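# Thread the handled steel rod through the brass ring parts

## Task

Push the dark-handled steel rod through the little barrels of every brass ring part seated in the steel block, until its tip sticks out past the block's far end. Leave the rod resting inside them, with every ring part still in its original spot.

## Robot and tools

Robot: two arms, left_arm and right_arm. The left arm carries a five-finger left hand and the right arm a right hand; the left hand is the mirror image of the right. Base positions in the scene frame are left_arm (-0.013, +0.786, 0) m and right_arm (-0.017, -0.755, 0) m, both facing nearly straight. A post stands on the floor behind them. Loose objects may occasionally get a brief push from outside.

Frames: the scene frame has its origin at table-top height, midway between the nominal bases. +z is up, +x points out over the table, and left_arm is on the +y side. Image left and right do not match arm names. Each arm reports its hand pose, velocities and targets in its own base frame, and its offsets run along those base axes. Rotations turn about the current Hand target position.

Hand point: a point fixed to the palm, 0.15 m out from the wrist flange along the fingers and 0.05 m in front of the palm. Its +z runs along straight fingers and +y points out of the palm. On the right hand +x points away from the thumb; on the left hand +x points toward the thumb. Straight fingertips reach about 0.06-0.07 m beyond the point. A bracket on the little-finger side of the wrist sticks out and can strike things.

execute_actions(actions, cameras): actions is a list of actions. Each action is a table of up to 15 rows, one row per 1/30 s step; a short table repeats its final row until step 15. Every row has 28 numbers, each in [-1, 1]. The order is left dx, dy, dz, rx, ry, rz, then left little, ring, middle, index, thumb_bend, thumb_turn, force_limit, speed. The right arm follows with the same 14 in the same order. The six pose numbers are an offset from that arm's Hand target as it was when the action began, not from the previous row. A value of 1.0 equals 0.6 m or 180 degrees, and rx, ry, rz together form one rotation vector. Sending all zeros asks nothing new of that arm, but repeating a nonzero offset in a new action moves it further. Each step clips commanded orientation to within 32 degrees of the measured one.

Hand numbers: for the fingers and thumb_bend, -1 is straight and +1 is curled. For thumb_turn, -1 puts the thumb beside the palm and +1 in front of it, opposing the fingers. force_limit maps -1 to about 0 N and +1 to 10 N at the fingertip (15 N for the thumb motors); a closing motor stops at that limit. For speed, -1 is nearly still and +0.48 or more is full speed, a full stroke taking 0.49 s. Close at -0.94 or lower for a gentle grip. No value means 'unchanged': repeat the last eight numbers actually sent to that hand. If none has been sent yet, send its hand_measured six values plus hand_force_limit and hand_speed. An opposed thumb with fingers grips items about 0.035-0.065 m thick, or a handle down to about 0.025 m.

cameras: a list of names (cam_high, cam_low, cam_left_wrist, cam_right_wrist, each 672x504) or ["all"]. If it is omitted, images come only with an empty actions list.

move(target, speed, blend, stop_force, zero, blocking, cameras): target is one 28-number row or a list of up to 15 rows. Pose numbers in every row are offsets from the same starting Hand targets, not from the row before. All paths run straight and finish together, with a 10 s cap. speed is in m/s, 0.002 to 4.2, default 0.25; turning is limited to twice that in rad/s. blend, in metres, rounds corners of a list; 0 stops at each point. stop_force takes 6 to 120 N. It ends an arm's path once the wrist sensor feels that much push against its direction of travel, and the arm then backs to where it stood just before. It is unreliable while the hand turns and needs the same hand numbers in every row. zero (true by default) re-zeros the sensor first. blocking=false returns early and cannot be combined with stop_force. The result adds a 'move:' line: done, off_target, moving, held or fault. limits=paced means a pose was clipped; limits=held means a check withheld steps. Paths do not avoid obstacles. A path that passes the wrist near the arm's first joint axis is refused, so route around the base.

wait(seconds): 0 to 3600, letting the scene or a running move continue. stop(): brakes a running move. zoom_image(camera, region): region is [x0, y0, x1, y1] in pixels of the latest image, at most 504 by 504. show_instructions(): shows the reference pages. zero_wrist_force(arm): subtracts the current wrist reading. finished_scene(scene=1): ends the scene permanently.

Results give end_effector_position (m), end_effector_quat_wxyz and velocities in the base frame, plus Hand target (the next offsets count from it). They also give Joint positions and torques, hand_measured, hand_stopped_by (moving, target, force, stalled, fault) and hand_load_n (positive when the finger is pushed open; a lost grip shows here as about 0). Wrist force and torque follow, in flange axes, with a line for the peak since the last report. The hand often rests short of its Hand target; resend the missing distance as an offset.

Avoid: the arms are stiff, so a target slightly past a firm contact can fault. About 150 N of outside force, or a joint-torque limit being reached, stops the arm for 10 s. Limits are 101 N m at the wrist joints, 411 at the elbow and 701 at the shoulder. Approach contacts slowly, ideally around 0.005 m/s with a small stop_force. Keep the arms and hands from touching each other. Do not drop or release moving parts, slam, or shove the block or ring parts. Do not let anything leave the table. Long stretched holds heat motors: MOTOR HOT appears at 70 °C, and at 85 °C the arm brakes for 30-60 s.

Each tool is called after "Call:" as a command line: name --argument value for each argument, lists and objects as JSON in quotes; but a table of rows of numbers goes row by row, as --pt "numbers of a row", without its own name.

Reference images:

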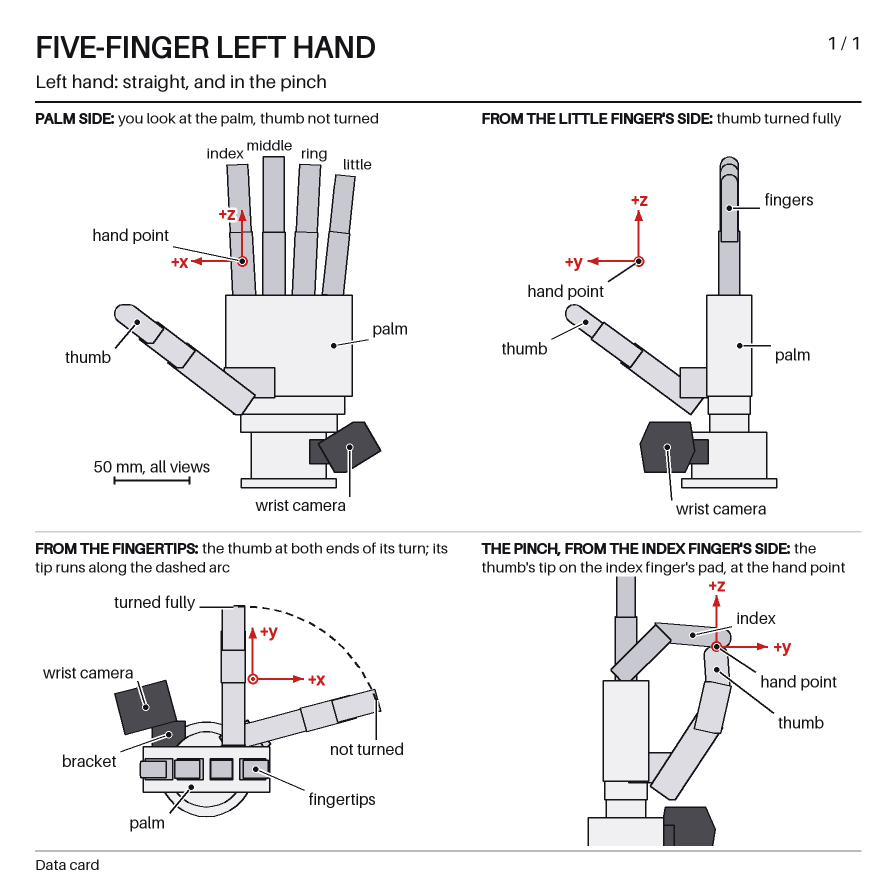

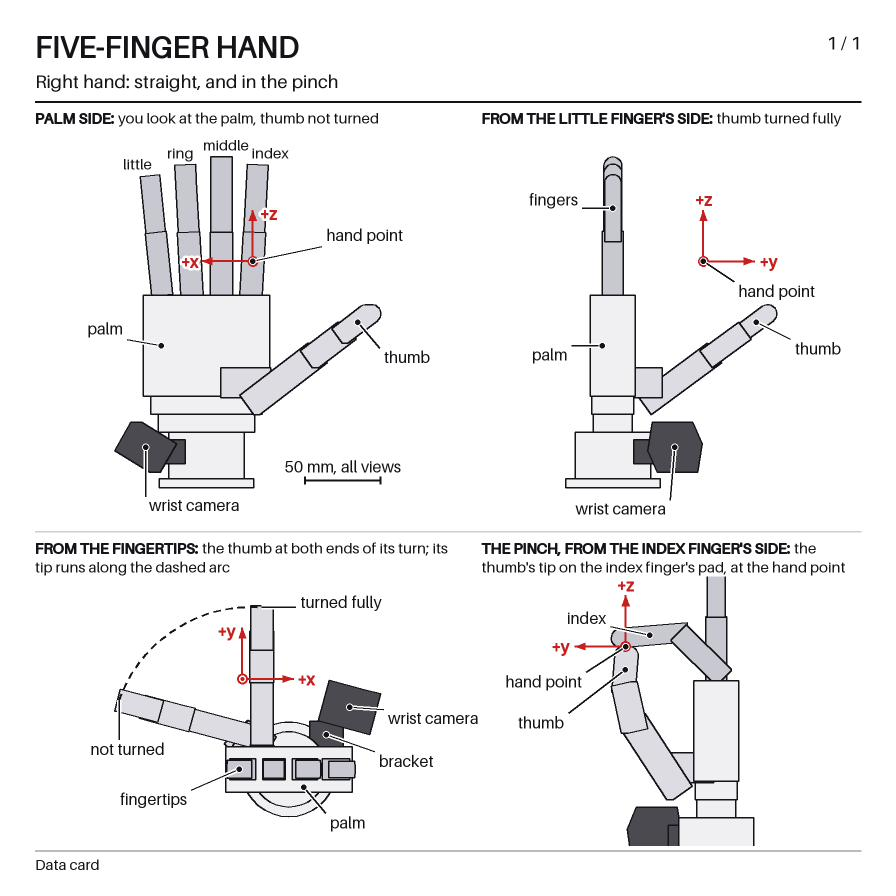

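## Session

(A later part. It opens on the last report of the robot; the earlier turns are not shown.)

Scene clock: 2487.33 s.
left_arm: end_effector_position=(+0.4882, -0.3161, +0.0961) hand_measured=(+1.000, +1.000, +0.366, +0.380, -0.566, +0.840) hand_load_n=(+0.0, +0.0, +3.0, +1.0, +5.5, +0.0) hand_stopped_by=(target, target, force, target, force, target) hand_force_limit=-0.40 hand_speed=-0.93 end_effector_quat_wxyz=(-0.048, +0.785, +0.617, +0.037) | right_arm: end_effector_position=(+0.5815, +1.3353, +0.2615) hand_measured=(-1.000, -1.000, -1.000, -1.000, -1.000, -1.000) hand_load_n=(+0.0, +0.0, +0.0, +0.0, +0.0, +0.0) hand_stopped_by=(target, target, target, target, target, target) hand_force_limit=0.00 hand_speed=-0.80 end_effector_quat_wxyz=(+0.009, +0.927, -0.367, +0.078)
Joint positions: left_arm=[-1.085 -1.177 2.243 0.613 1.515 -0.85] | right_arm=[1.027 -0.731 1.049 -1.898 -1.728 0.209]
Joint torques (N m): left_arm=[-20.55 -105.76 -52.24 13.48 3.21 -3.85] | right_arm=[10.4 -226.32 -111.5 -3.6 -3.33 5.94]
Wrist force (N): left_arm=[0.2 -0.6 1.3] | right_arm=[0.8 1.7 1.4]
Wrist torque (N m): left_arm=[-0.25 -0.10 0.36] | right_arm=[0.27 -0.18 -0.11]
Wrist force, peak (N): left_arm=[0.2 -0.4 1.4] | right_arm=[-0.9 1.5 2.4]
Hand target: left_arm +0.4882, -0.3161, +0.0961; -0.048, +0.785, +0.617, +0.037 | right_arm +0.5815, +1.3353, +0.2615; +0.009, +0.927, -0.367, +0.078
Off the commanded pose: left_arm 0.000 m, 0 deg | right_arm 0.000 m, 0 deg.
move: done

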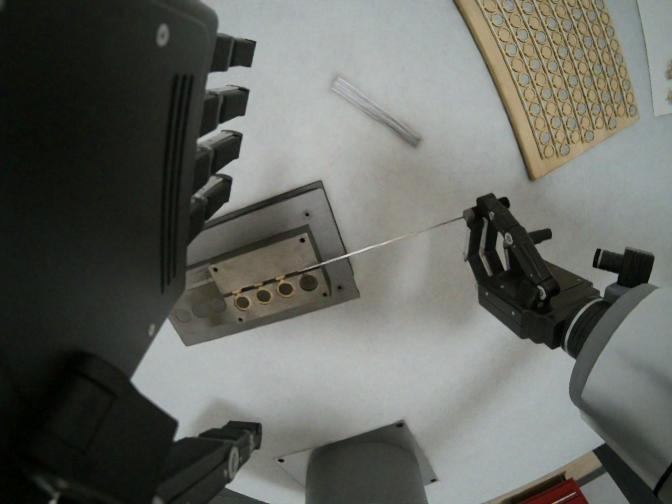

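Call:
zoom_image --camera "cam_right_wrist" --region '[450, 205, 480, 235]'

Call:
move --target '[0,0,0,0,0,0, 1, 1, 0.40, 0.38, -0.2, 0.84, -0.4, -0.93, 0.2008,-0.0105,-0.0308,0.0671,0.1241,0, -1,-1,-1,-1,-1,-1,0,-0.8]' --speed 0.12 --cameras '["cam_right_wrist"]'

Call:
zoom_image --camera "cam_right_wrist" --region '[335, 270, 355, 290]'

Call:
zoom_image --camera "cam_right_wrist" --region '[352, 268, 372, 288]'

Call:
zoom_image --camera "cam_right_wrist" --region '[315, 275, 335, 295]'

Call:
zoom_image --camera "cam_right_wrist" --region '[280, 282, 310, 302]'

Call:
zoom_image --camera "cam_right_wrist" --region '[475, 240, 505, 265]'

Scaled by 16.800 from the camera's image (finer frame: 960x720).

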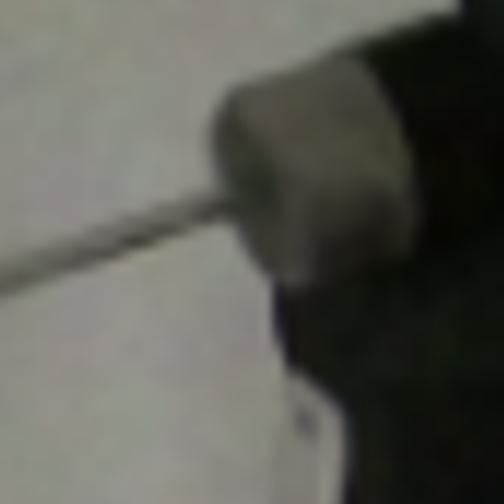

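Scene clock: 2542.57 s.
left_arm: end_effector_position=(+0.4882, -0.3161, +0.0961) hand_measured=(+1.000, +1.000, +0.366, +0.380, -0.566, +0.840) hand_load_n=(+0.0, +0.0, +3.5, +1.0, +5.5, +0.0) hand_stopped_by=(target, target, force, target, force, target) hand_force_limit=-0.40 hand_speed=-0.93 end_effector_quat_wxyz=(-0.048, +0.785, +0.617, +0.037) | right_arm: end_effector_position=(+0.7018, +1.3290, +0.2430) hand_measured=(-1.000, -1.000, -1.000, -1.000, -1.000, -1.000) hand_load_n=(+0.0, +0.0, +0.0, +0.0, +0.0, +0.0) hand_stopped_by=(target, target, target, target, target, target) hand_force_limit=0.00 hand_speed=-0.80 end_effector_quat_wxyz=(-0.017, +0.920, -0.364, -0.141)
Joint positions: left_arm=[-1.085 -1.177 2.243 0.613 1.515 -0.85] | right_arm=[0.869 -0.647 0.939 -1.803 -1.291 0.044]
Joint torques (N m): left_arm=[-21.24 -104.27 -49 13.68 2.57 -3.65] | right_arm=[-16.01 -242.1 -111.36 -3.12 5.59 -5.89]
Wrist force (N): left_arm=[0.0 -0.3 1.0] | right_arm=[-0.1 1.1 1.5]
Wrist torque (N m): left_arm=[-0.18 -0.10 0.35] | right_arm=[0.21 0.09 0.33]
Wrist force, peak (N): left_arm=[0.4 -0.6 1.2] | right_arm=[0.3 2.5 1.4]
Hand target: left_arm +0.4882, -0.3161, +0.0961; -0.048, +0.785, +0.617, +0.037 | right_arm +0.7019, +1.3290, +0.2430; -0.017, +0.920, -0.364, -0.141
Off the commanded pose: left_arm 0.000 m, 0 deg | right_arm 0.000 m, 0 deg.
move: done

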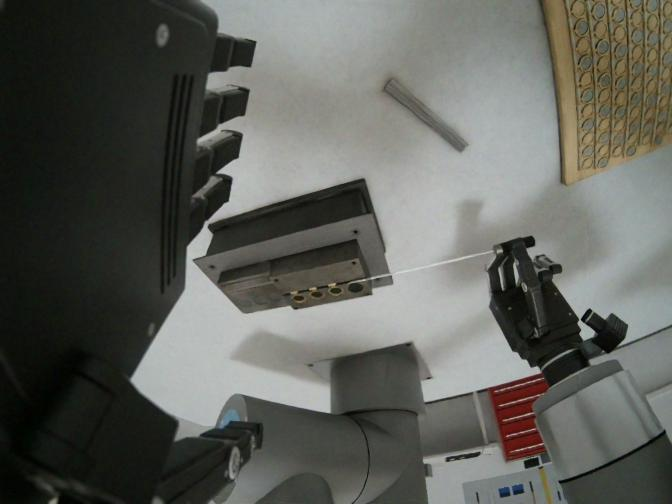

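Scaled by 25.200 from the camera's image (finer frame: 960x720).

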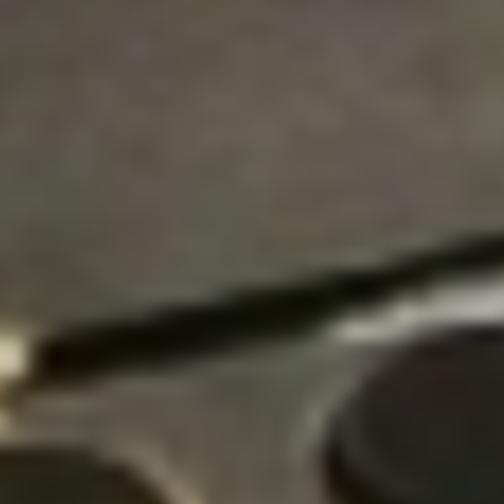

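Scaled by 25.200 from the camera's image (finer frame: 960x720).

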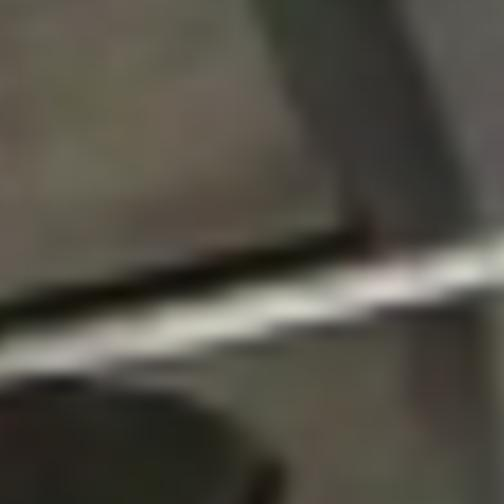

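Scaled by 25.200 from the camera's image (finer frame: 960x720).

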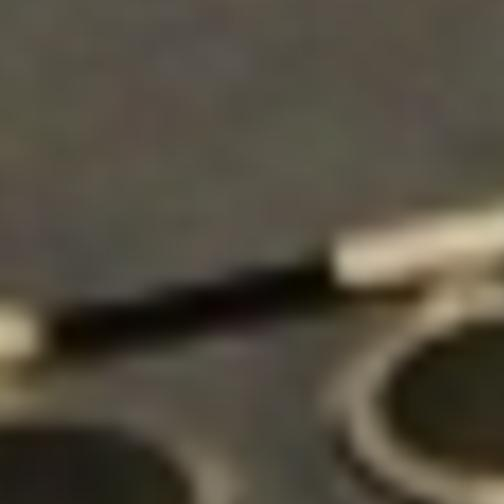

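Scaled by 16.800 from the camera's image (finer frame: 960x720).

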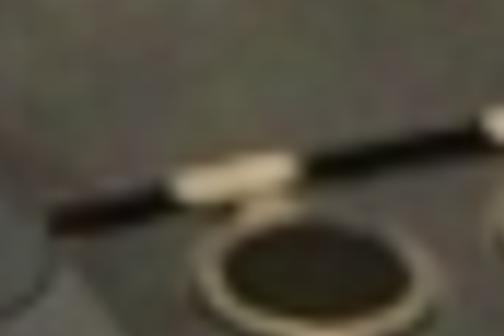

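Scaled by 16.800 from the camera's image (finer frame: 960x720).

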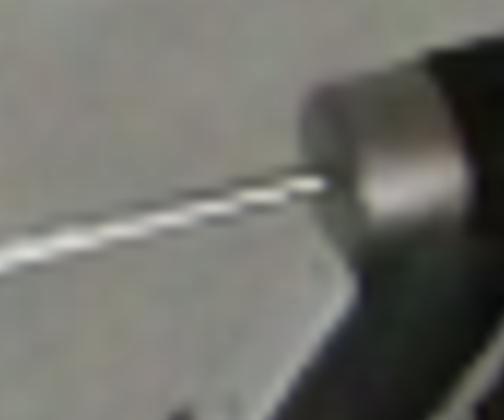

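Call:
zoom_image --camera "cam_right_wrist" --region '[322, 276, 344, 298]'

Call:
zoom_image --camera "cam_right_wrist" --region '[306, 280, 326, 300]'

Scaled by 22.909 from the camera's image (finer frame: 960x720).

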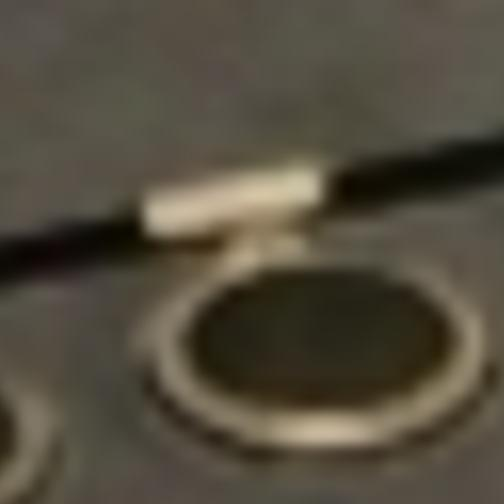

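Scaled by 25.200 from the camera's image (finer frame: 960x720).

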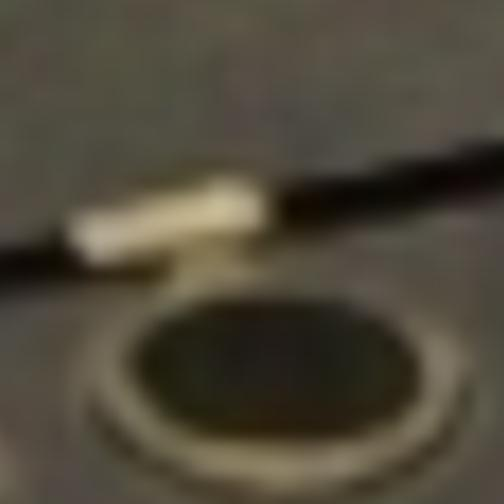

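Call:
move --target '[-0.00667, 0, -0.00733, 0.00164, -0.00029, -0.00278, 1, 1, 0.40, 0.38, -0.2, 0.84, -0.4, -0.93, 0,0,0,0,0,0, -1,-1,-1,-1,-1,-1,0,-0.8]' --speed 0.015 --cameras '["cam_right_wrist"]'

Call:
zoom_image --camera "cam_right_wrist" --region '[335, 270, 355, 290]'

Call:
zoom_image --camera "cam_right_wrist" --region '[352, 268, 372, 288]'

Call:
zoom_image --camera "cam_right_wrist" --region '[475, 240, 505, 265]'

Scene clock: 2601.90 s.
left_arm: end_effector_position=(+0.4844, -0.3161, +0.0919) hand_measured=(+1.000, +1.000, +0.366, +0.380, -0.566, +0.840) hand_load_n=(+0.0, +0.0, +3.5, +1.0, +5.5, +0.0) hand_stopped_by=(target, target, force, target, force, target) hand_force_limit=-0.40 hand_speed=-0.93 end_effector_quat_wxyz=(-0.049, +0.787, +0.613, +0.039) | right_arm: end_effector_position=(+0.7019, +1.3290, +0.2430) hand_measured=(-1.000, -1.000, -1.000, -1.000, -1.000, -1.000) hand_load_n=(+0.0, +0.0, +0.0, +0.5, +0.0, -0.5) hand_stopped_by=(target, target, target, target, target, target) hand_force_limit=0.00 hand_speed=-0.80 end_effector_quat_wxyz=(-0.017, +0.920, -0.364, -0.141)
Joint positions: left_arm=[-1.094 -1.173 2.249 0.606 1.512 -0.85] | right_arm=[0.869 -0.647 0.939 -1.803 -1.291 0.044]
Joint torques (N m): left_arm=[-21.92 -107.49 -21.24 4.24 -3.46 -3.38] | right_arm=[-19.99 -242.07 -112.85 -2.64 5.77 -6.11]
Wrist force (N): left_arm=[0.1 -0.2 1.3] | right_arm=[-0.3 1.4 1.2]
Wrist torque (N m): left_arm=[-0.20 -0.10 0.35] | right_arm=[0.27 0.13 0.33]
Wrist force, peak (N): left_arm=[0.4 -0.6 1.4] | right_arm=[-0.3 1.6 2.0]
Hand target: left_arm +0.4842, -0.3161, +0.0917; -0.049, +0.787, +0.613, +0.039 | right_arm +0.7019, +1.3290, +0.2430; -0.017, +0.920, -0.364, -0.141
Off the commanded pose: left_arm 0.000 m, 0 deg | right_arm 0.000 m, 0 deg.
move: done

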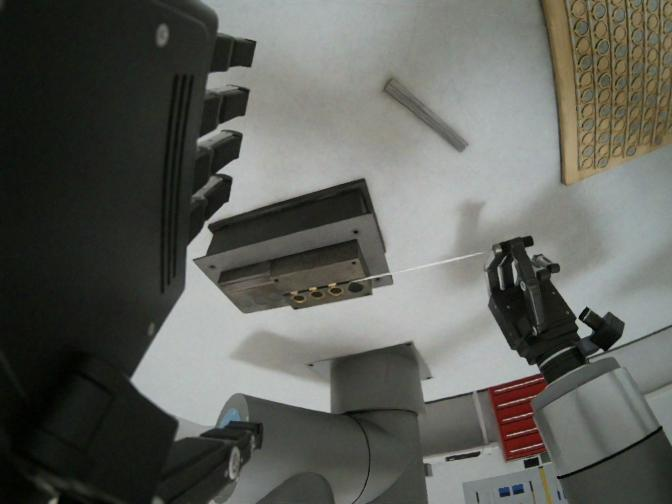

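Scaled by 25.200 from the camera's image (finer frame: 960x720).

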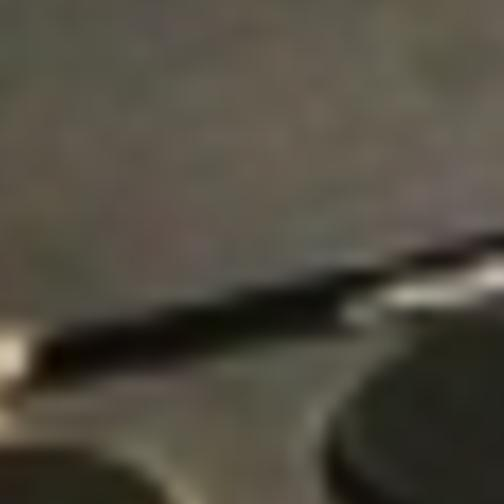

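Scaled by 25.200 from the camera's image (finer frame: 960x720).

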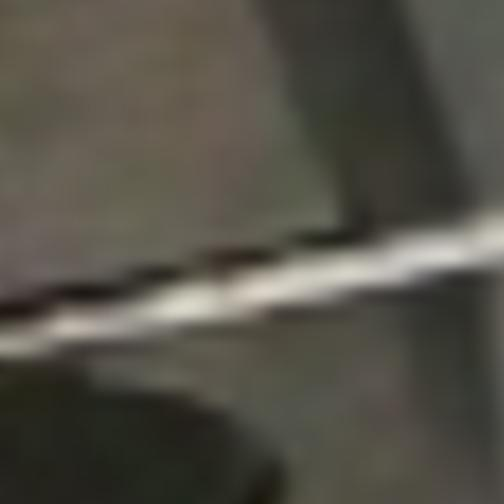

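Scaled by 16.800 from the camera's image (finer frame: 960x720).

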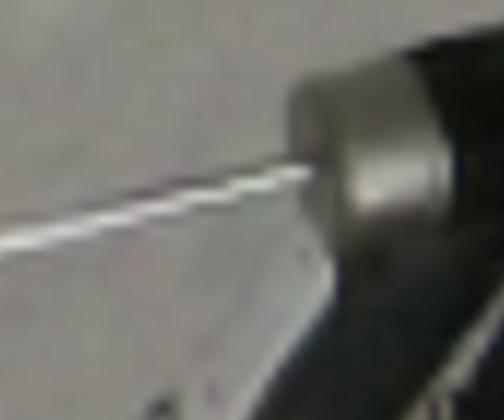

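Call:
move --target '[0,0,0,0,0,0, 1, 1, 0.40, 0.38, -0.2, 0.84, -0.4, -0.93, -0.2008,0.0105,0.0308,-0.0671,-0.1241,0, -1,-1,-1,-1,-1,-1,0,-0.8]' --speed 0.12 --cameras '["cam_right_wrist"]'

Call:
zoom_image --camera "cam_right_wrist" --region '[285, 258, 305, 278]'

Call:
zoom_image --camera "cam_right_wrist" --region '[305, 254, 325, 274]'

Call:
zoom_image --camera "cam_right_wrist" --region '[445, 200, 480, 230]'

Scene clock: 2610.73 s.
left_arm: end_effector_position=(+0.4842, -0.3161, +0.0917) hand_measured=(+1.000, +1.000, +0.366, +0.380, -0.566, +0.840) hand_load_n=(+0.0, +0.0, +3.5, +1.0, +5.5, +0.0) hand_stopped_by=(target, target, force, target, force, target) hand_force_limit=-0.40 hand_speed=-0.93 end_effector_quat_wxyz=(-0.049, +0.787, +0.613, +0.039) | right_arm: end_effector_position=(+0.5816, +1.3353, +0.2615) hand_measured=(-1.000, -1.000, -1.000, -1.000, -1.000, -1.000) hand_load_n=(+0.0, +0.0, +0.5, +0.0, +0.0, +0.0) hand_stopped_by=(target, target, target, target, target, target) hand_force_limit=0.00 hand_speed=-0.80 end_effector_quat_wxyz=(+0.009, +0.927, -0.367, +0.078)
Joint positions: left_arm=[-1.094 -1.172 2.249 0.606 1.512 -0.85] | right_arm=[1.027 -0.73 1.049 -1.897 -1.728 0.209]
Joint torques (N m): left_arm=[-20.96 -105.41 -16.07 4.46 -4.11 -3.55] | right_arm=[13.72 -283.84 -91.38 -14.02 -3.84 5.55]
Wrist force (N): left_arm=[0.2 -0.5 1.3] | right_arm=[0.5 1.6 1.6]
Wrist torque (N m): left_arm=[-0.24 -0.11 0.35] | right_arm=[0.25 -0.14 -0.12]
Wrist force, peak (N): left_arm=[0.2 -0.2 1.5] | right_arm=[-0.6 2.5 1.7]
Hand target: left_arm +0.4842, -0.3161, +0.0917; -0.049, +0.787, +0.613, +0.039 | right_arm +0.5815, +1.3353, +0.2615; +0.009, +0.927, -0.367, +0.078
Off the commanded pose: left_arm 0.000 m, 0 deg | right_arm 0.000 m, 0 deg.
move: done

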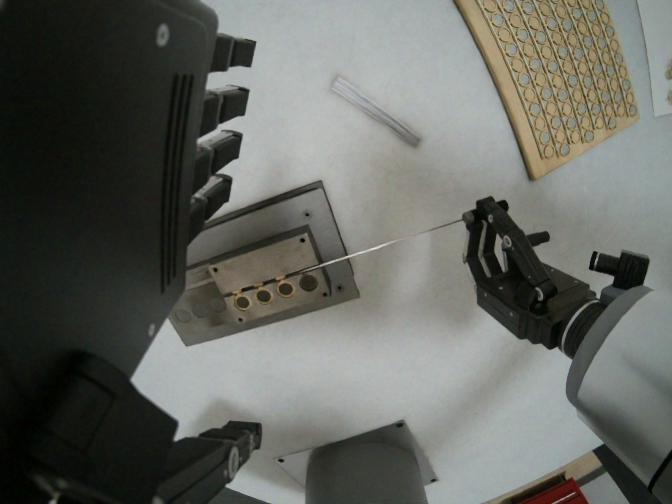

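Scaled by 25.200 from the camera's image (finer frame: 960x720).

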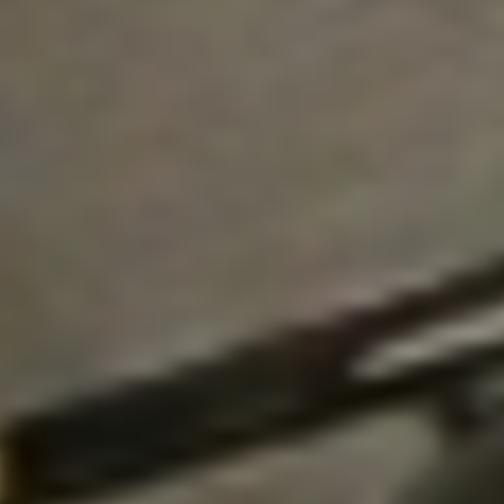

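Scaled by 25.200 from the camera's image (finer frame: 960x720).

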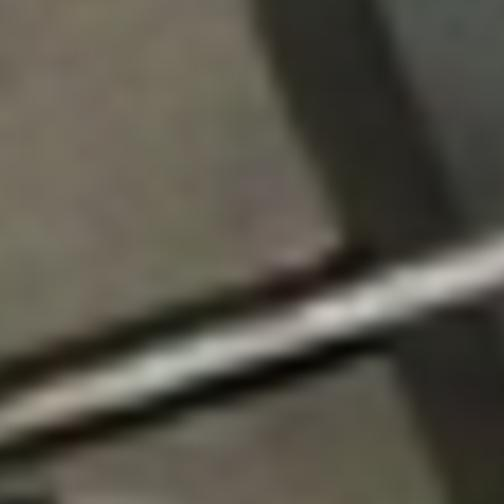

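Scaled by 14.400 from the camera's image (finer frame: 960x720).

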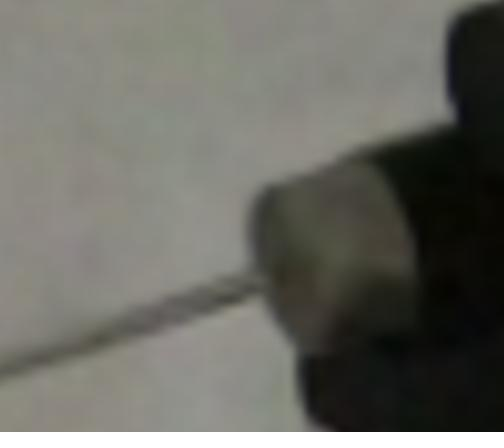

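Call:
move --target '[0.00017, 0, -0.00317, 0, 0, 0, 1, 1, 0.40, 0.38, -0.2, 0.84, -0.4, -0.93, 0,0,0,0,0,0, -1,-1,-1,-1,-1,-1,0,-0.8]' --speed 0.005 --stop_force 6 --cameras '["cam_right_wrist"]'

Call:
zoom_image --camera "cam_right_wrist" --region '[285, 258, 305, 278]'

Call:
zoom_image --camera "cam_right_wrist" --region '[305, 254, 325, 274]'

Scene clock: 2620.60 s.
left_arm: end_effector_position=(+0.4843, -0.3161, +0.0898) hand_measured=(+1.000, +1.000, +0.366, +0.380, -0.566, +0.840) hand_load_n=(+0.0, +0.0, +3.5, +1.0, +5.5, +0.0) hand_stopped_by=(target, target, force, target, force, target) hand_force_limit=-0.40 hand_speed=-0.93 end_effector_quat_wxyz=(-0.049, +0.787, +0.613, +0.039) | right_arm: end_effector_position=(+0.5815, +1.3353, +0.2615) hand_measured=(-1.000, -1.000, -1.000, -1.000, -1.000, -1.000) hand_load_n=(+0.0, +0.0, +0.0, +0.0, +0.0, +0.0) hand_stopped_by=(target, target, target, target, target, target) hand_force_limit=0.00 hand_speed=-0.80 end_effector_quat_wxyz=(+0.009, +0.927, -0.367, +0.078)
Joint positions: left_arm=[-1.094 -1.17 2.249 0.603 1.512 -0.85] | right_arm=[1.027 -0.73 1.049 -1.897 -1.728 0.209]
Joint torques (N m): left_arm=[17.92 -109.3 -18.21 4.5 -4.37 3.13] | right_arm=[15.97 -280.34 -87.48 -13.78 -4.42 5.56]
Wrist force (N): left_arm=[0.2 -0.2 1.0] | right_arm=[0.5 1.9 1.7]
Wrist torque (N m): left_arm=[-0.18 -0.13 0.35] | right_arm=[0.30 -0.14 -0.11]
Wrist force, peak (N): left_arm=[0.2 -0.5 1.5] | right_arm=[0.7 2.2 2.0]
Hand target: left_arm +0.4843, -0.3161, +0.0898; -0.049, +0.787, +0.613, +0.039 | right_arm +0.5815, +1.3353, +0.2615; +0.009, +0.927, -0.367, +0.078
Off the commanded pose: left_arm 0.000 m, 0 deg | right_arm 0.000 m, 0 deg.
move: done

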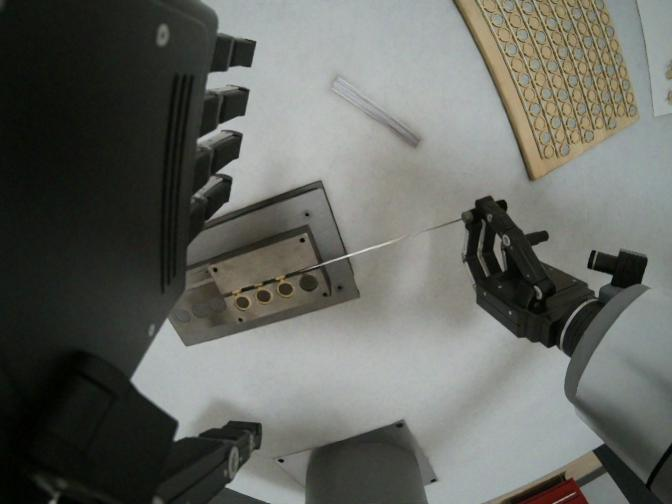

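Scaled by 25.200 from the camera's image (finer frame: 960x720).

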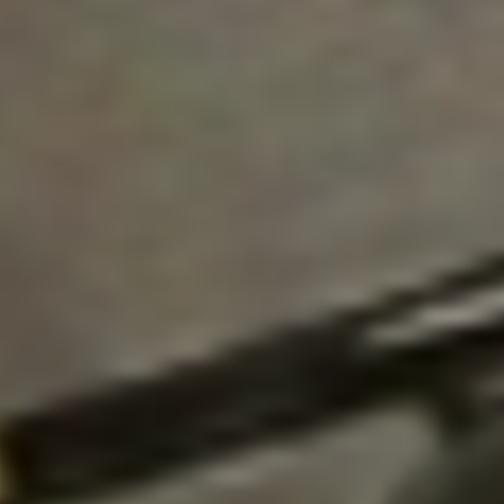

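Scaled by 25.200 from the camera's image (finer frame: 960x720).

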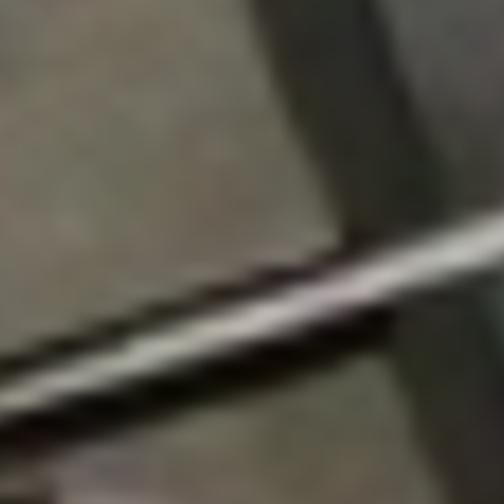

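Call:
move --target '[0,0,0,0,0,0, 1, 1, 0.40, 0.38, -0.2, 0.84, -0.4, -0.93, 0.1633,-0.1027,-0.145,0.1136,0.2101,0, -1,-1,-1,-1,-1,-1,0,-0.8]' --speed 0.12 --cameras '["cam_right_wrist"]'

Call:
zoom_image --camera "cam_right_wrist" --region '[280, 262, 300, 282]'

Call:
zoom_image --camera "cam_right_wrist" --region '[300, 262, 320, 282]'

Call:
zoom_image --camera "cam_right_wrist" --region '[262, 265, 282, 285]'

Scene clock: 2633.67 s.
left_arm: end_effector_position=(+0.4843, -0.3161, +0.0898) hand_measured=(+1.000, +1.000, +0.366, +0.380, -0.566, +0.840) hand_load_n=(+0.0, +0.0, +3.0, +1.0, +5.5, +0.0) hand_stopped_by=(target, target, force, target, force, target) hand_force_limit=-0.40 hand_speed=-0.93 end_effector_quat_wxyz=(-0.049, +0.787, +0.613, +0.039) | right_arm: end_effector_position=(+0.6794, +1.2737, +0.1745) hand_measured=(-1.000, -1.000, -1.000, -1.000, -1.000, -1.000) hand_load_n=(+0.0, +0.0, +0.0, +0.0, +0.0, +0.0) hand_stopped_by=(target, target, target, target, target, target) hand_force_limit=0.00 hand_speed=-0.80 end_effector_quat_wxyz=(-0.035, +0.889, -0.352, -0.290)
Joint positions: left_arm=[-1.094 -1.17 2.249 0.603 1.512 -0.85] | right_arm=[0.803 -0.656 1.11 -1.846 -1.003 -0.066]
Joint torques (N m): left_arm=[19.57 -106.02 -18.29 5.04 -3.71 3.32] | right_arm=[-23.11 -236.26 -103.78 -2.33 5.78 -5.85]
Wrist force (N): left_arm=[0.2 -0.6 1.2] | right_arm=[0.1 1.3 2.1]
Wrist torque (N m): left_arm=[-0.26 -0.12 0.36] | right_arm=[0.22 0.14 0.35]
Wrist force, peak (N): left_arm=[0.1 -0.4 1.5] | right_arm=[0.9 1.9 1.9]
Hand target: left_arm +0.4843, -0.3161, +0.0898; -0.049, +0.787, +0.613, +0.039 | right_arm +0.6794, +1.2737, +0.1745; -0.035, +0.889, -0.352, -0.290
Off the commanded pose: left_arm 0.000 m, 0 deg | right_arm 0.000 m, 0 deg.
move: done

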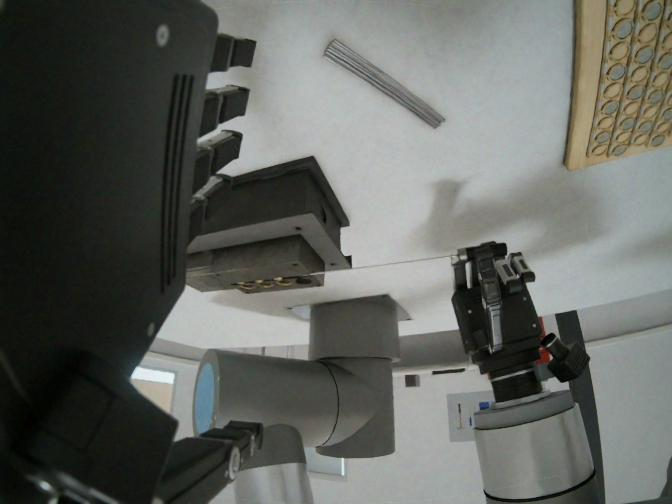

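Scaled by 25.200 from the camera's image (finer frame: 960x720).

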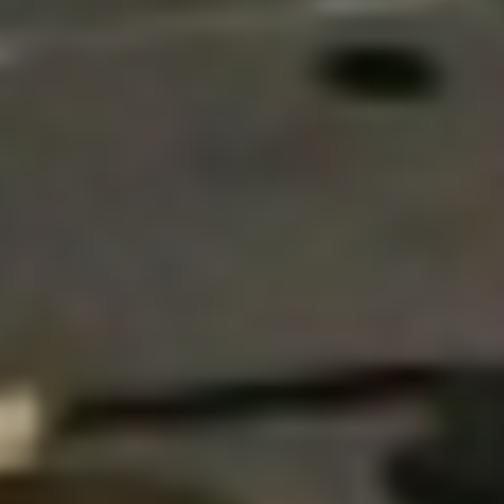

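Scaled by 25.200 from the camera's image (finer frame: 960x720).

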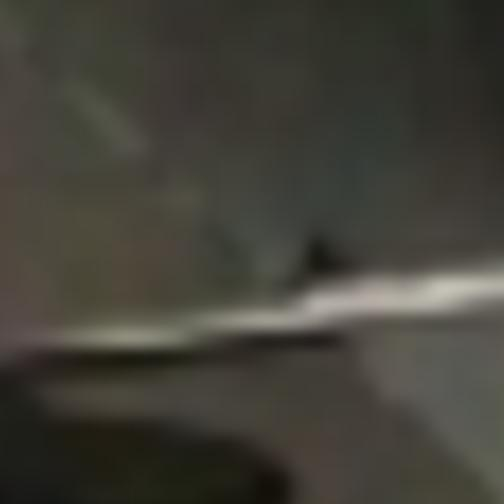

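Scaled by 25.200 from the camera's image (finer frame: 960x720).

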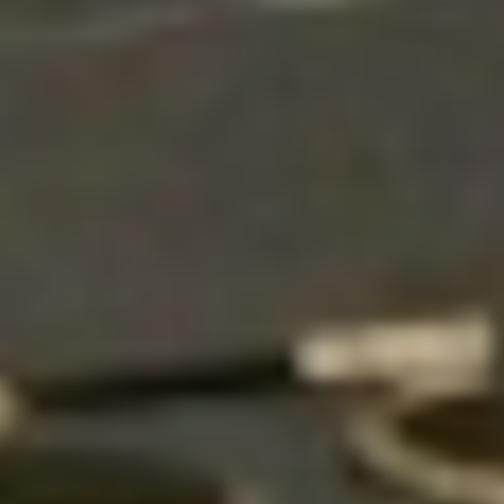

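Call:
move --target '[0.00197, 0.01655, 0.0005, 0, 0, 0, 1, 1, 0.40, 0.38, -0.2, 0.84, -0.4, -0.93, 0,0,0,0,0,0, -1,-1,-1,-1,-1,-1,0,-0.8]' --speed 0.008 --stop_force 6 --cameras '["cam_right_wrist"]'

Call:
zoom_image --camera "cam_right_wrist" --region '[280, 262, 300, 282]'

Call:
zoom_image --camera "cam_right_wrist" --region '[300, 262, 320, 282]'

Scene clock: 2672.93 s.
left_arm: end_effector_position=(+0.4855, -0.3062, +0.0901) hand_measured=(+1.000, +1.000, +0.366, +0.380, -0.566, +0.840) hand_load_n=(+0.0, +0.0, +3.5, +1.0, +5.5, +0.0) hand_stopped_by=(target, target, force, target, force, target) hand_force_limit=-0.40 hand_speed=-0.93 end_effector_quat_wxyz=(-0.049, +0.787, +0.613, +0.039) | right_arm: end_effector_position=(+0.6794, +1.2737, +0.1745) hand_measured=(-1.000, -1.000, -1.000, -1.000, -1.000, -1.000) hand_load_n=(+0.0, +0.0, +0.0, +0.0, +0.0, +0.0) hand_stopped_by=(target, target, target, target, target, target) hand_force_limit=0.00 hand_speed=-0.80 end_effector_quat_wxyz=(-0.035, +0.889, -0.352, -0.290)
Joint positions: left_arm=[-1.083 -1.175 2.258 0.599 1.511 -0.839] | right_arm=[0.803 -0.656 1.11 -1.846 -1.002 -0.066]
Joint torques (N m): left_arm=[19.32 -146.49 -18.46 4.2 -4.19 3.5] | right_arm=[-18.56 -236.59 -106.84 -2.72 7.51 -5.85]
Wrist force (N): left_arm=[0.3 -0.4 1.0] | right_arm=[0.0 1.5 1.7]
Wrist torque (N m): left_arm=[-0.21 -0.13 -0.04] | right_arm=[0.26 0.16 0.35]
Wrist force, peak (N): left_arm=[0.4 -0.6 1.4] | right_arm=[-0.6 1.7 1.9]
Hand target: left_arm +0.4855, -0.3062, +0.0901; -0.049, +0.787, +0.613, +0.039 | right_arm +0.6794, +1.2737, +0.1745; -0.035, +0.889, -0.352, -0.290
Off the commanded pose: left_arm 0.000 m, 0 deg | right_arm 0.000 m, 0 deg.
move: done

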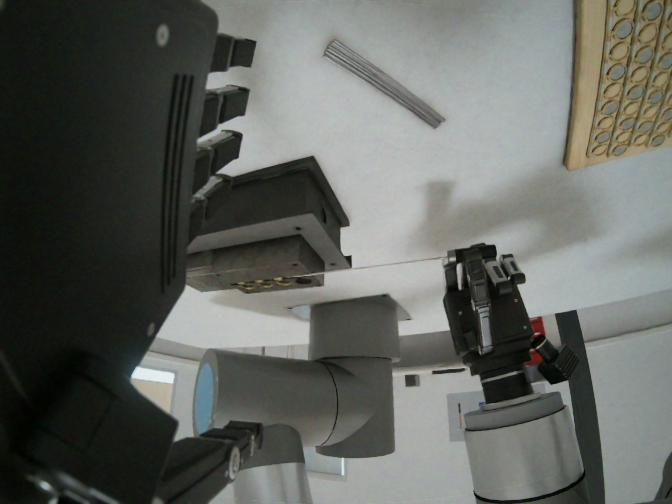

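Scaled by 25.200 from the camera's image (finer frame: 960x720).

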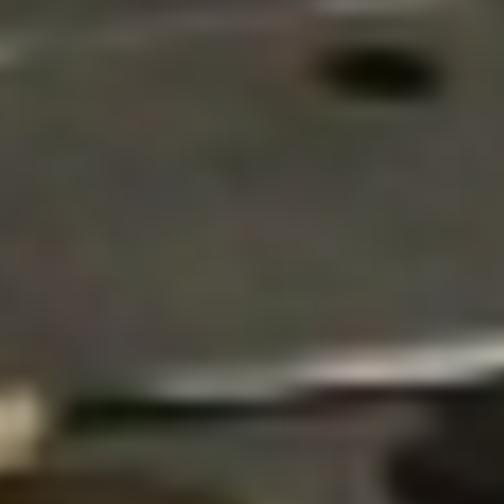

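Scaled by 25.200 from the camera's image (finer frame: 960x720).

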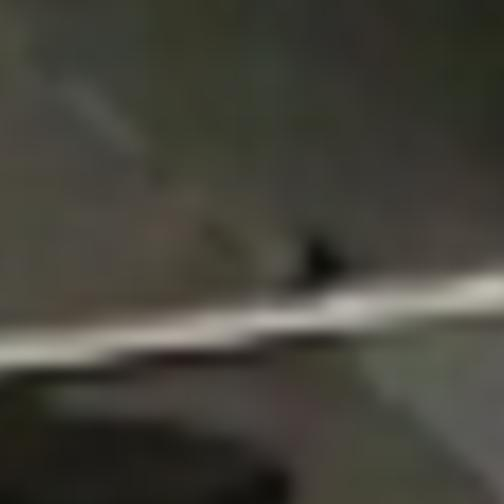

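Call:
move --target '[0,0,0,0,0,0, 1, 1, 0.40, 0.38, -0.2, 0.84, -0.4, -0.93, -0.1633,0.1027,0.145,-0.1136,-0.2101,0, -1,-1,-1,-1,-1,-1,0,-0.8]' --speed 0.12 --cameras '["cam_right_wrist"]'

Call:
zoom_image --camera "cam_right_wrist" --region '[272, 262, 302, 282]'

Call:
zoom_image --camera "cam_right_wrist" --region '[295, 254, 325, 274]'

Scene clock: 2698.43 s.
left_arm: end_effector_position=(+0.4855, -0.3062, +0.0901) hand_measured=(+1.000, +1.000, +0.366, +0.380, -0.566, +0.840) hand_load_n=(+0.5, +0.0, +3.5, +1.0, +5.5, +0.0) hand_stopped_by=(target, target, force, target, force, target) hand_force_limit=-0.40 hand_speed=-0.93 end_effector_quat_wxyz=(-0.049, +0.787, +0.613, +0.039) | right_arm: end_effector_position=(+0.5815, +1.3353, +0.2615) hand_measured=(-1.000, -1.000, -1.000, -1.000, -1.000, -1.000) hand_load_n=(+0.0, +0.0, +0.0, +0.0, +0.0, +0.0) hand_stopped_by=(target, target, target, target, target, target) hand_force_limit=0.00 hand_speed=-0.80 end_effector_quat_wxyz=(+0.009, +0.927, -0.367, +0.078)
Joint positions: left_arm=[-1.083 -1.175 2.258 0.599 1.511 -0.839] | right_arm=[1.027 -0.731 1.049 -1.898 -1.728 0.209]
Joint torques (N m): left_arm=[20.27 -148.22 -19.32 4.49 -3.86 3.09] | right_arm=[13.25 -226.79 -112.3 -3.68 -4.7 5.66]
Wrist force (N): left_arm=[0.2 -0.4 0.9] | right_arm=[0.4 1.5 1.8]
Wrist torque (N m): left_arm=[-0.22 -0.12 -0.04] | right_arm=[0.22 -0.13 -0.14]
Wrist force, peak (N): left_arm=[0.2 -0.5 1.4] | right_arm=[-0.1 1.6 2.4]
Hand target: left_arm +0.4855, -0.3062, +0.0901; -0.049, +0.787, +0.613, +0.039 | right_arm +0.5815, +1.3353, +0.2615; +0.009, +0.927, -0.367, +0.078
Off the commanded pose: left_arm 0.000 m, 0 deg | right_arm 0.000 m, 0 deg.
move: done

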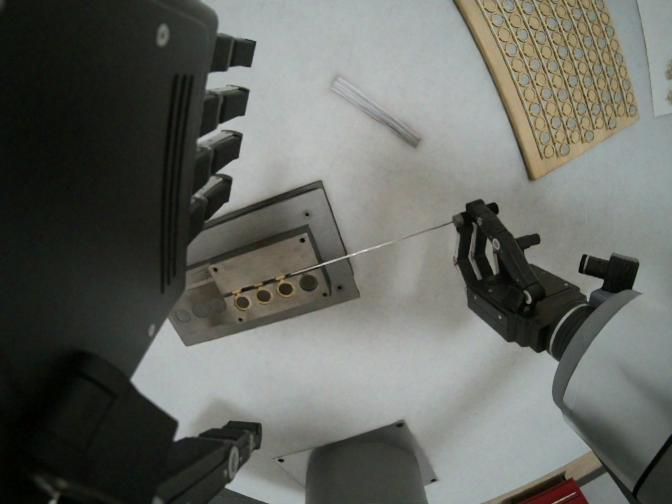

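Scaled by 16.800 from the camera's image (finer frame: 960x720).

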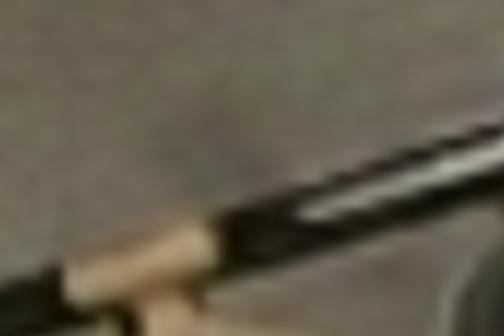

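Scaled by 16.800 from the camera's image (finer frame: 960x720).

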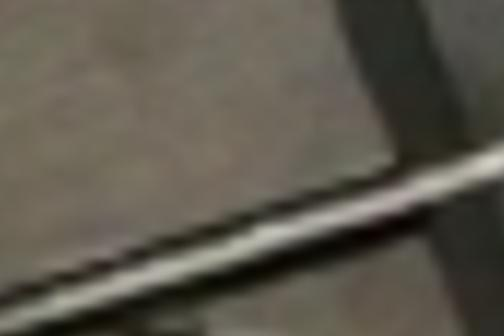

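Call:
move --target '[0,0,0,0,0,0,1,1,0.40,0.38,-0.2,0.84,-0.4,-0.93,0.2008,-0.0105,-0.0308,0.0671,0.1241,0,-1,-1,-1,-1,-1,-1,0,-0.8]' --speed 0.12 --cameras '["cam_right_wrist"]'

Scene clock: 2731.73 s.
left_arm: end_effector_position=(+0.4855, -0.3062, +0.0901) hand_measured=(+1.000, +1.000, +0.366, +0.380, -0.566, +0.840) hand_load_n=(+0.0, +0.0, +3.5, +1.0, +5.5, +0.0) hand_stopped_by=(target, target, force, target, force, target) hand_force_limit=-0.40 hand_speed=-0.93 end_effector_quat_wxyz=(-0.049, +0.787, +0.613, +0.039) | right_arm: end_effector_position=(+0.7018, +1.3290, +0.2430) hand_measured=(-1.000, -1.000, -1.000, -1.000, -1.000, -1.000) hand_load_n=(+0.0, +0.0, +0.0, +0.0, +0.0, +0.0) hand_stopped_by=(target, target, target, target, target, target) hand_force_limit=0.00 hand_speed=-0.80 end_effector_quat_wxyz=(-0.017, +0.920, -0.364, -0.141)
Joint positions: left_arm=[-1.083 -1.175 2.258 0.599 1.511 -0.839] | right_arm=[0.869 -0.647 0.939 -1.803 -1.291 0.044]
Joint torques (N m): left_arm=[21.48 -148.72 -18.86 4.27 -4.19 3.25] | right_arm=[-22.59 -237.06 -112.13 -1.94 6.25 -6.68]
Wrist force (N): left_arm=[0.2 -0.2 1.1] | right_arm=[-0.1 1.4 1.7]
Wrist torque (N m): left_arm=[-0.18 -0.12 -0.05] | right_arm=[0.24 0.08 0.34]
Wrist force, peak (N): left_arm=[0.2 -0.5 1.4] | right_arm=[0.4 2.1 1.8]
Hand target: left_arm +0.4855, -0.3062, +0.0901; -0.049, +0.787, +0.613, +0.039 | right_arm +0.7019, +1.3290, +0.2430; -0.017, +0.920, -0.364, -0.141
Off the commanded pose: left_arm 0.000 m, 0 deg | right_arm 0.000 m, 0 deg.
move: done

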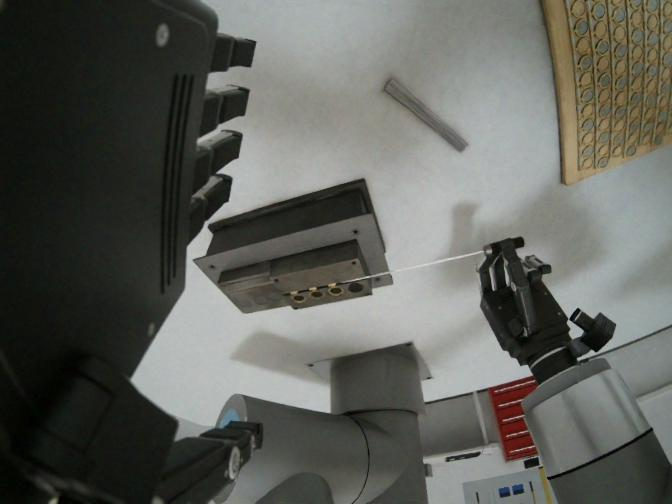

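Call:
zoom_image --camera "cam_right_wrist" --region '[330, 270, 350, 290]'

Call:
zoom_image --camera "cam_right_wrist" --region '[322, 262, 372, 300]'

Scaled by 25.200 from the camera's image (finer frame: 960x720).

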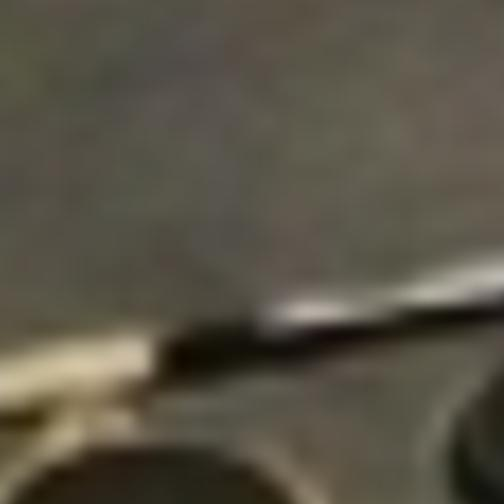

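Scaled by 10.080 from the camera's image (finer frame: 960x720).

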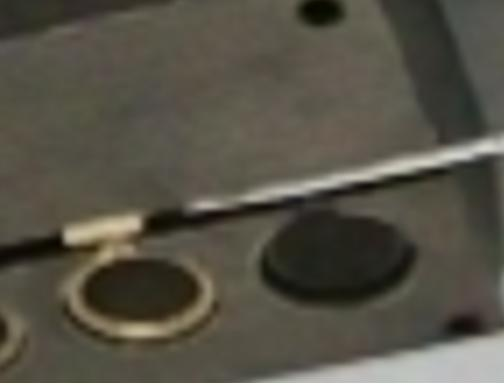

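Call:
move --target '[0.0003,0,0.001,0,0,0,1,1,0.40,0.38,-0.2,0.84,-0.4,-0.93,0,0,0,0,0,0,-1,-1,-1,-1,-1,-1,0,-0.8]' --speed 0.01 --cameras '["cam_right_wrist"]'

Call:
zoom_image --camera "cam_right_wrist" --region '[330, 270, 350, 290]'

Scene clock: 2779.77 s.
left_arm: end_effector_position=(+0.4857, -0.3061, +0.0906) hand_measured=(+1.000, +1.000, +0.366, +0.380, -0.566, +0.840) hand_load_n=(+0.0, +0.0, +3.0, +1.5, +5.5, +0.0) hand_stopped_by=(target, target, force, target, force, target) hand_force_limit=-0.40 hand_speed=-0.93 end_effector_quat_wxyz=(-0.049, +0.787, +0.613, +0.039) | right_arm: end_effector_position=(+0.7019, +1.3290, +0.2430) hand_measured=(-1.000, -1.000, -1.000, -1.000, -1.000, -1.000) hand_load_n=(+0.0, +0.0, +0.0, +0.0, +0.0, +0.0) hand_stopped_by=(target, target, target, target, target, target) hand_force_limit=0.00 hand_speed=-0.80 end_effector_quat_wxyz=(-0.017, +0.920, -0.364, -0.141)
Joint positions: left_arm=[-1.083 -1.175 2.257 0.6 1.511 -0.839] | right_arm=[0.869 -0.647 0.939 -1.803 -1.291 0.044]
Joint torques (N m): left_arm=[20.35 -143.03 -50.89 13.5 -3.69 3.24] | right_arm=[-17.7 -237.71 -113.98 -2.78 5.74 -6.04]
Wrist force (N): left_arm=[0.1 -0.4 1.2] | right_arm=[-0.3 1.1 1.5]
Wrist torque (N m): left_arm=[-0.23 -0.10 -0.05] | right_arm=[0.20 0.10 0.32]
Wrist force, peak (N): left_arm=[0.2 -0.4 1.5] | right_arm=[-0.3 1.8 1.9]
Hand target: left_arm +0.4857, -0.3062, +0.0907; -0.049, +0.787, +0.613, +0.039 | right_arm +0.7019, +1.3290, +0.2430; -0.017, +0.920, -0.364, -0.141
Off the commanded pose: left_arm 0.000 m, 0 deg | right_arm 0.000 m, 0 deg.
move: done

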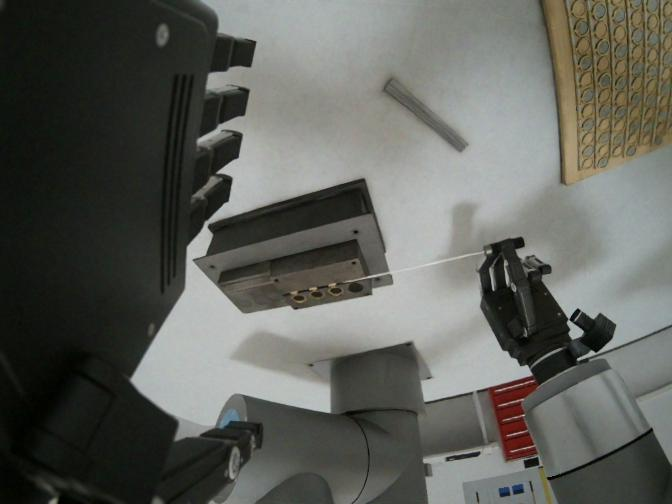

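Scaled by 25.200 from the camera's image (finer frame: 960x720).

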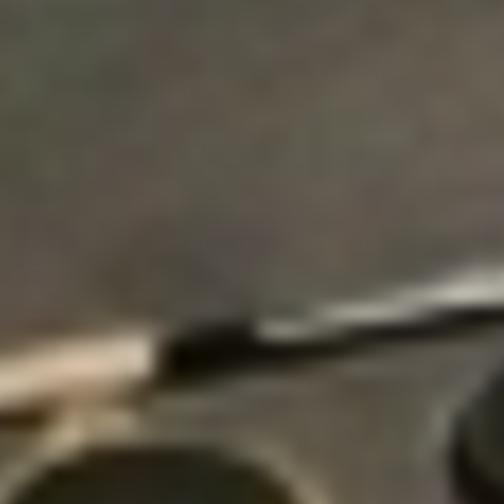

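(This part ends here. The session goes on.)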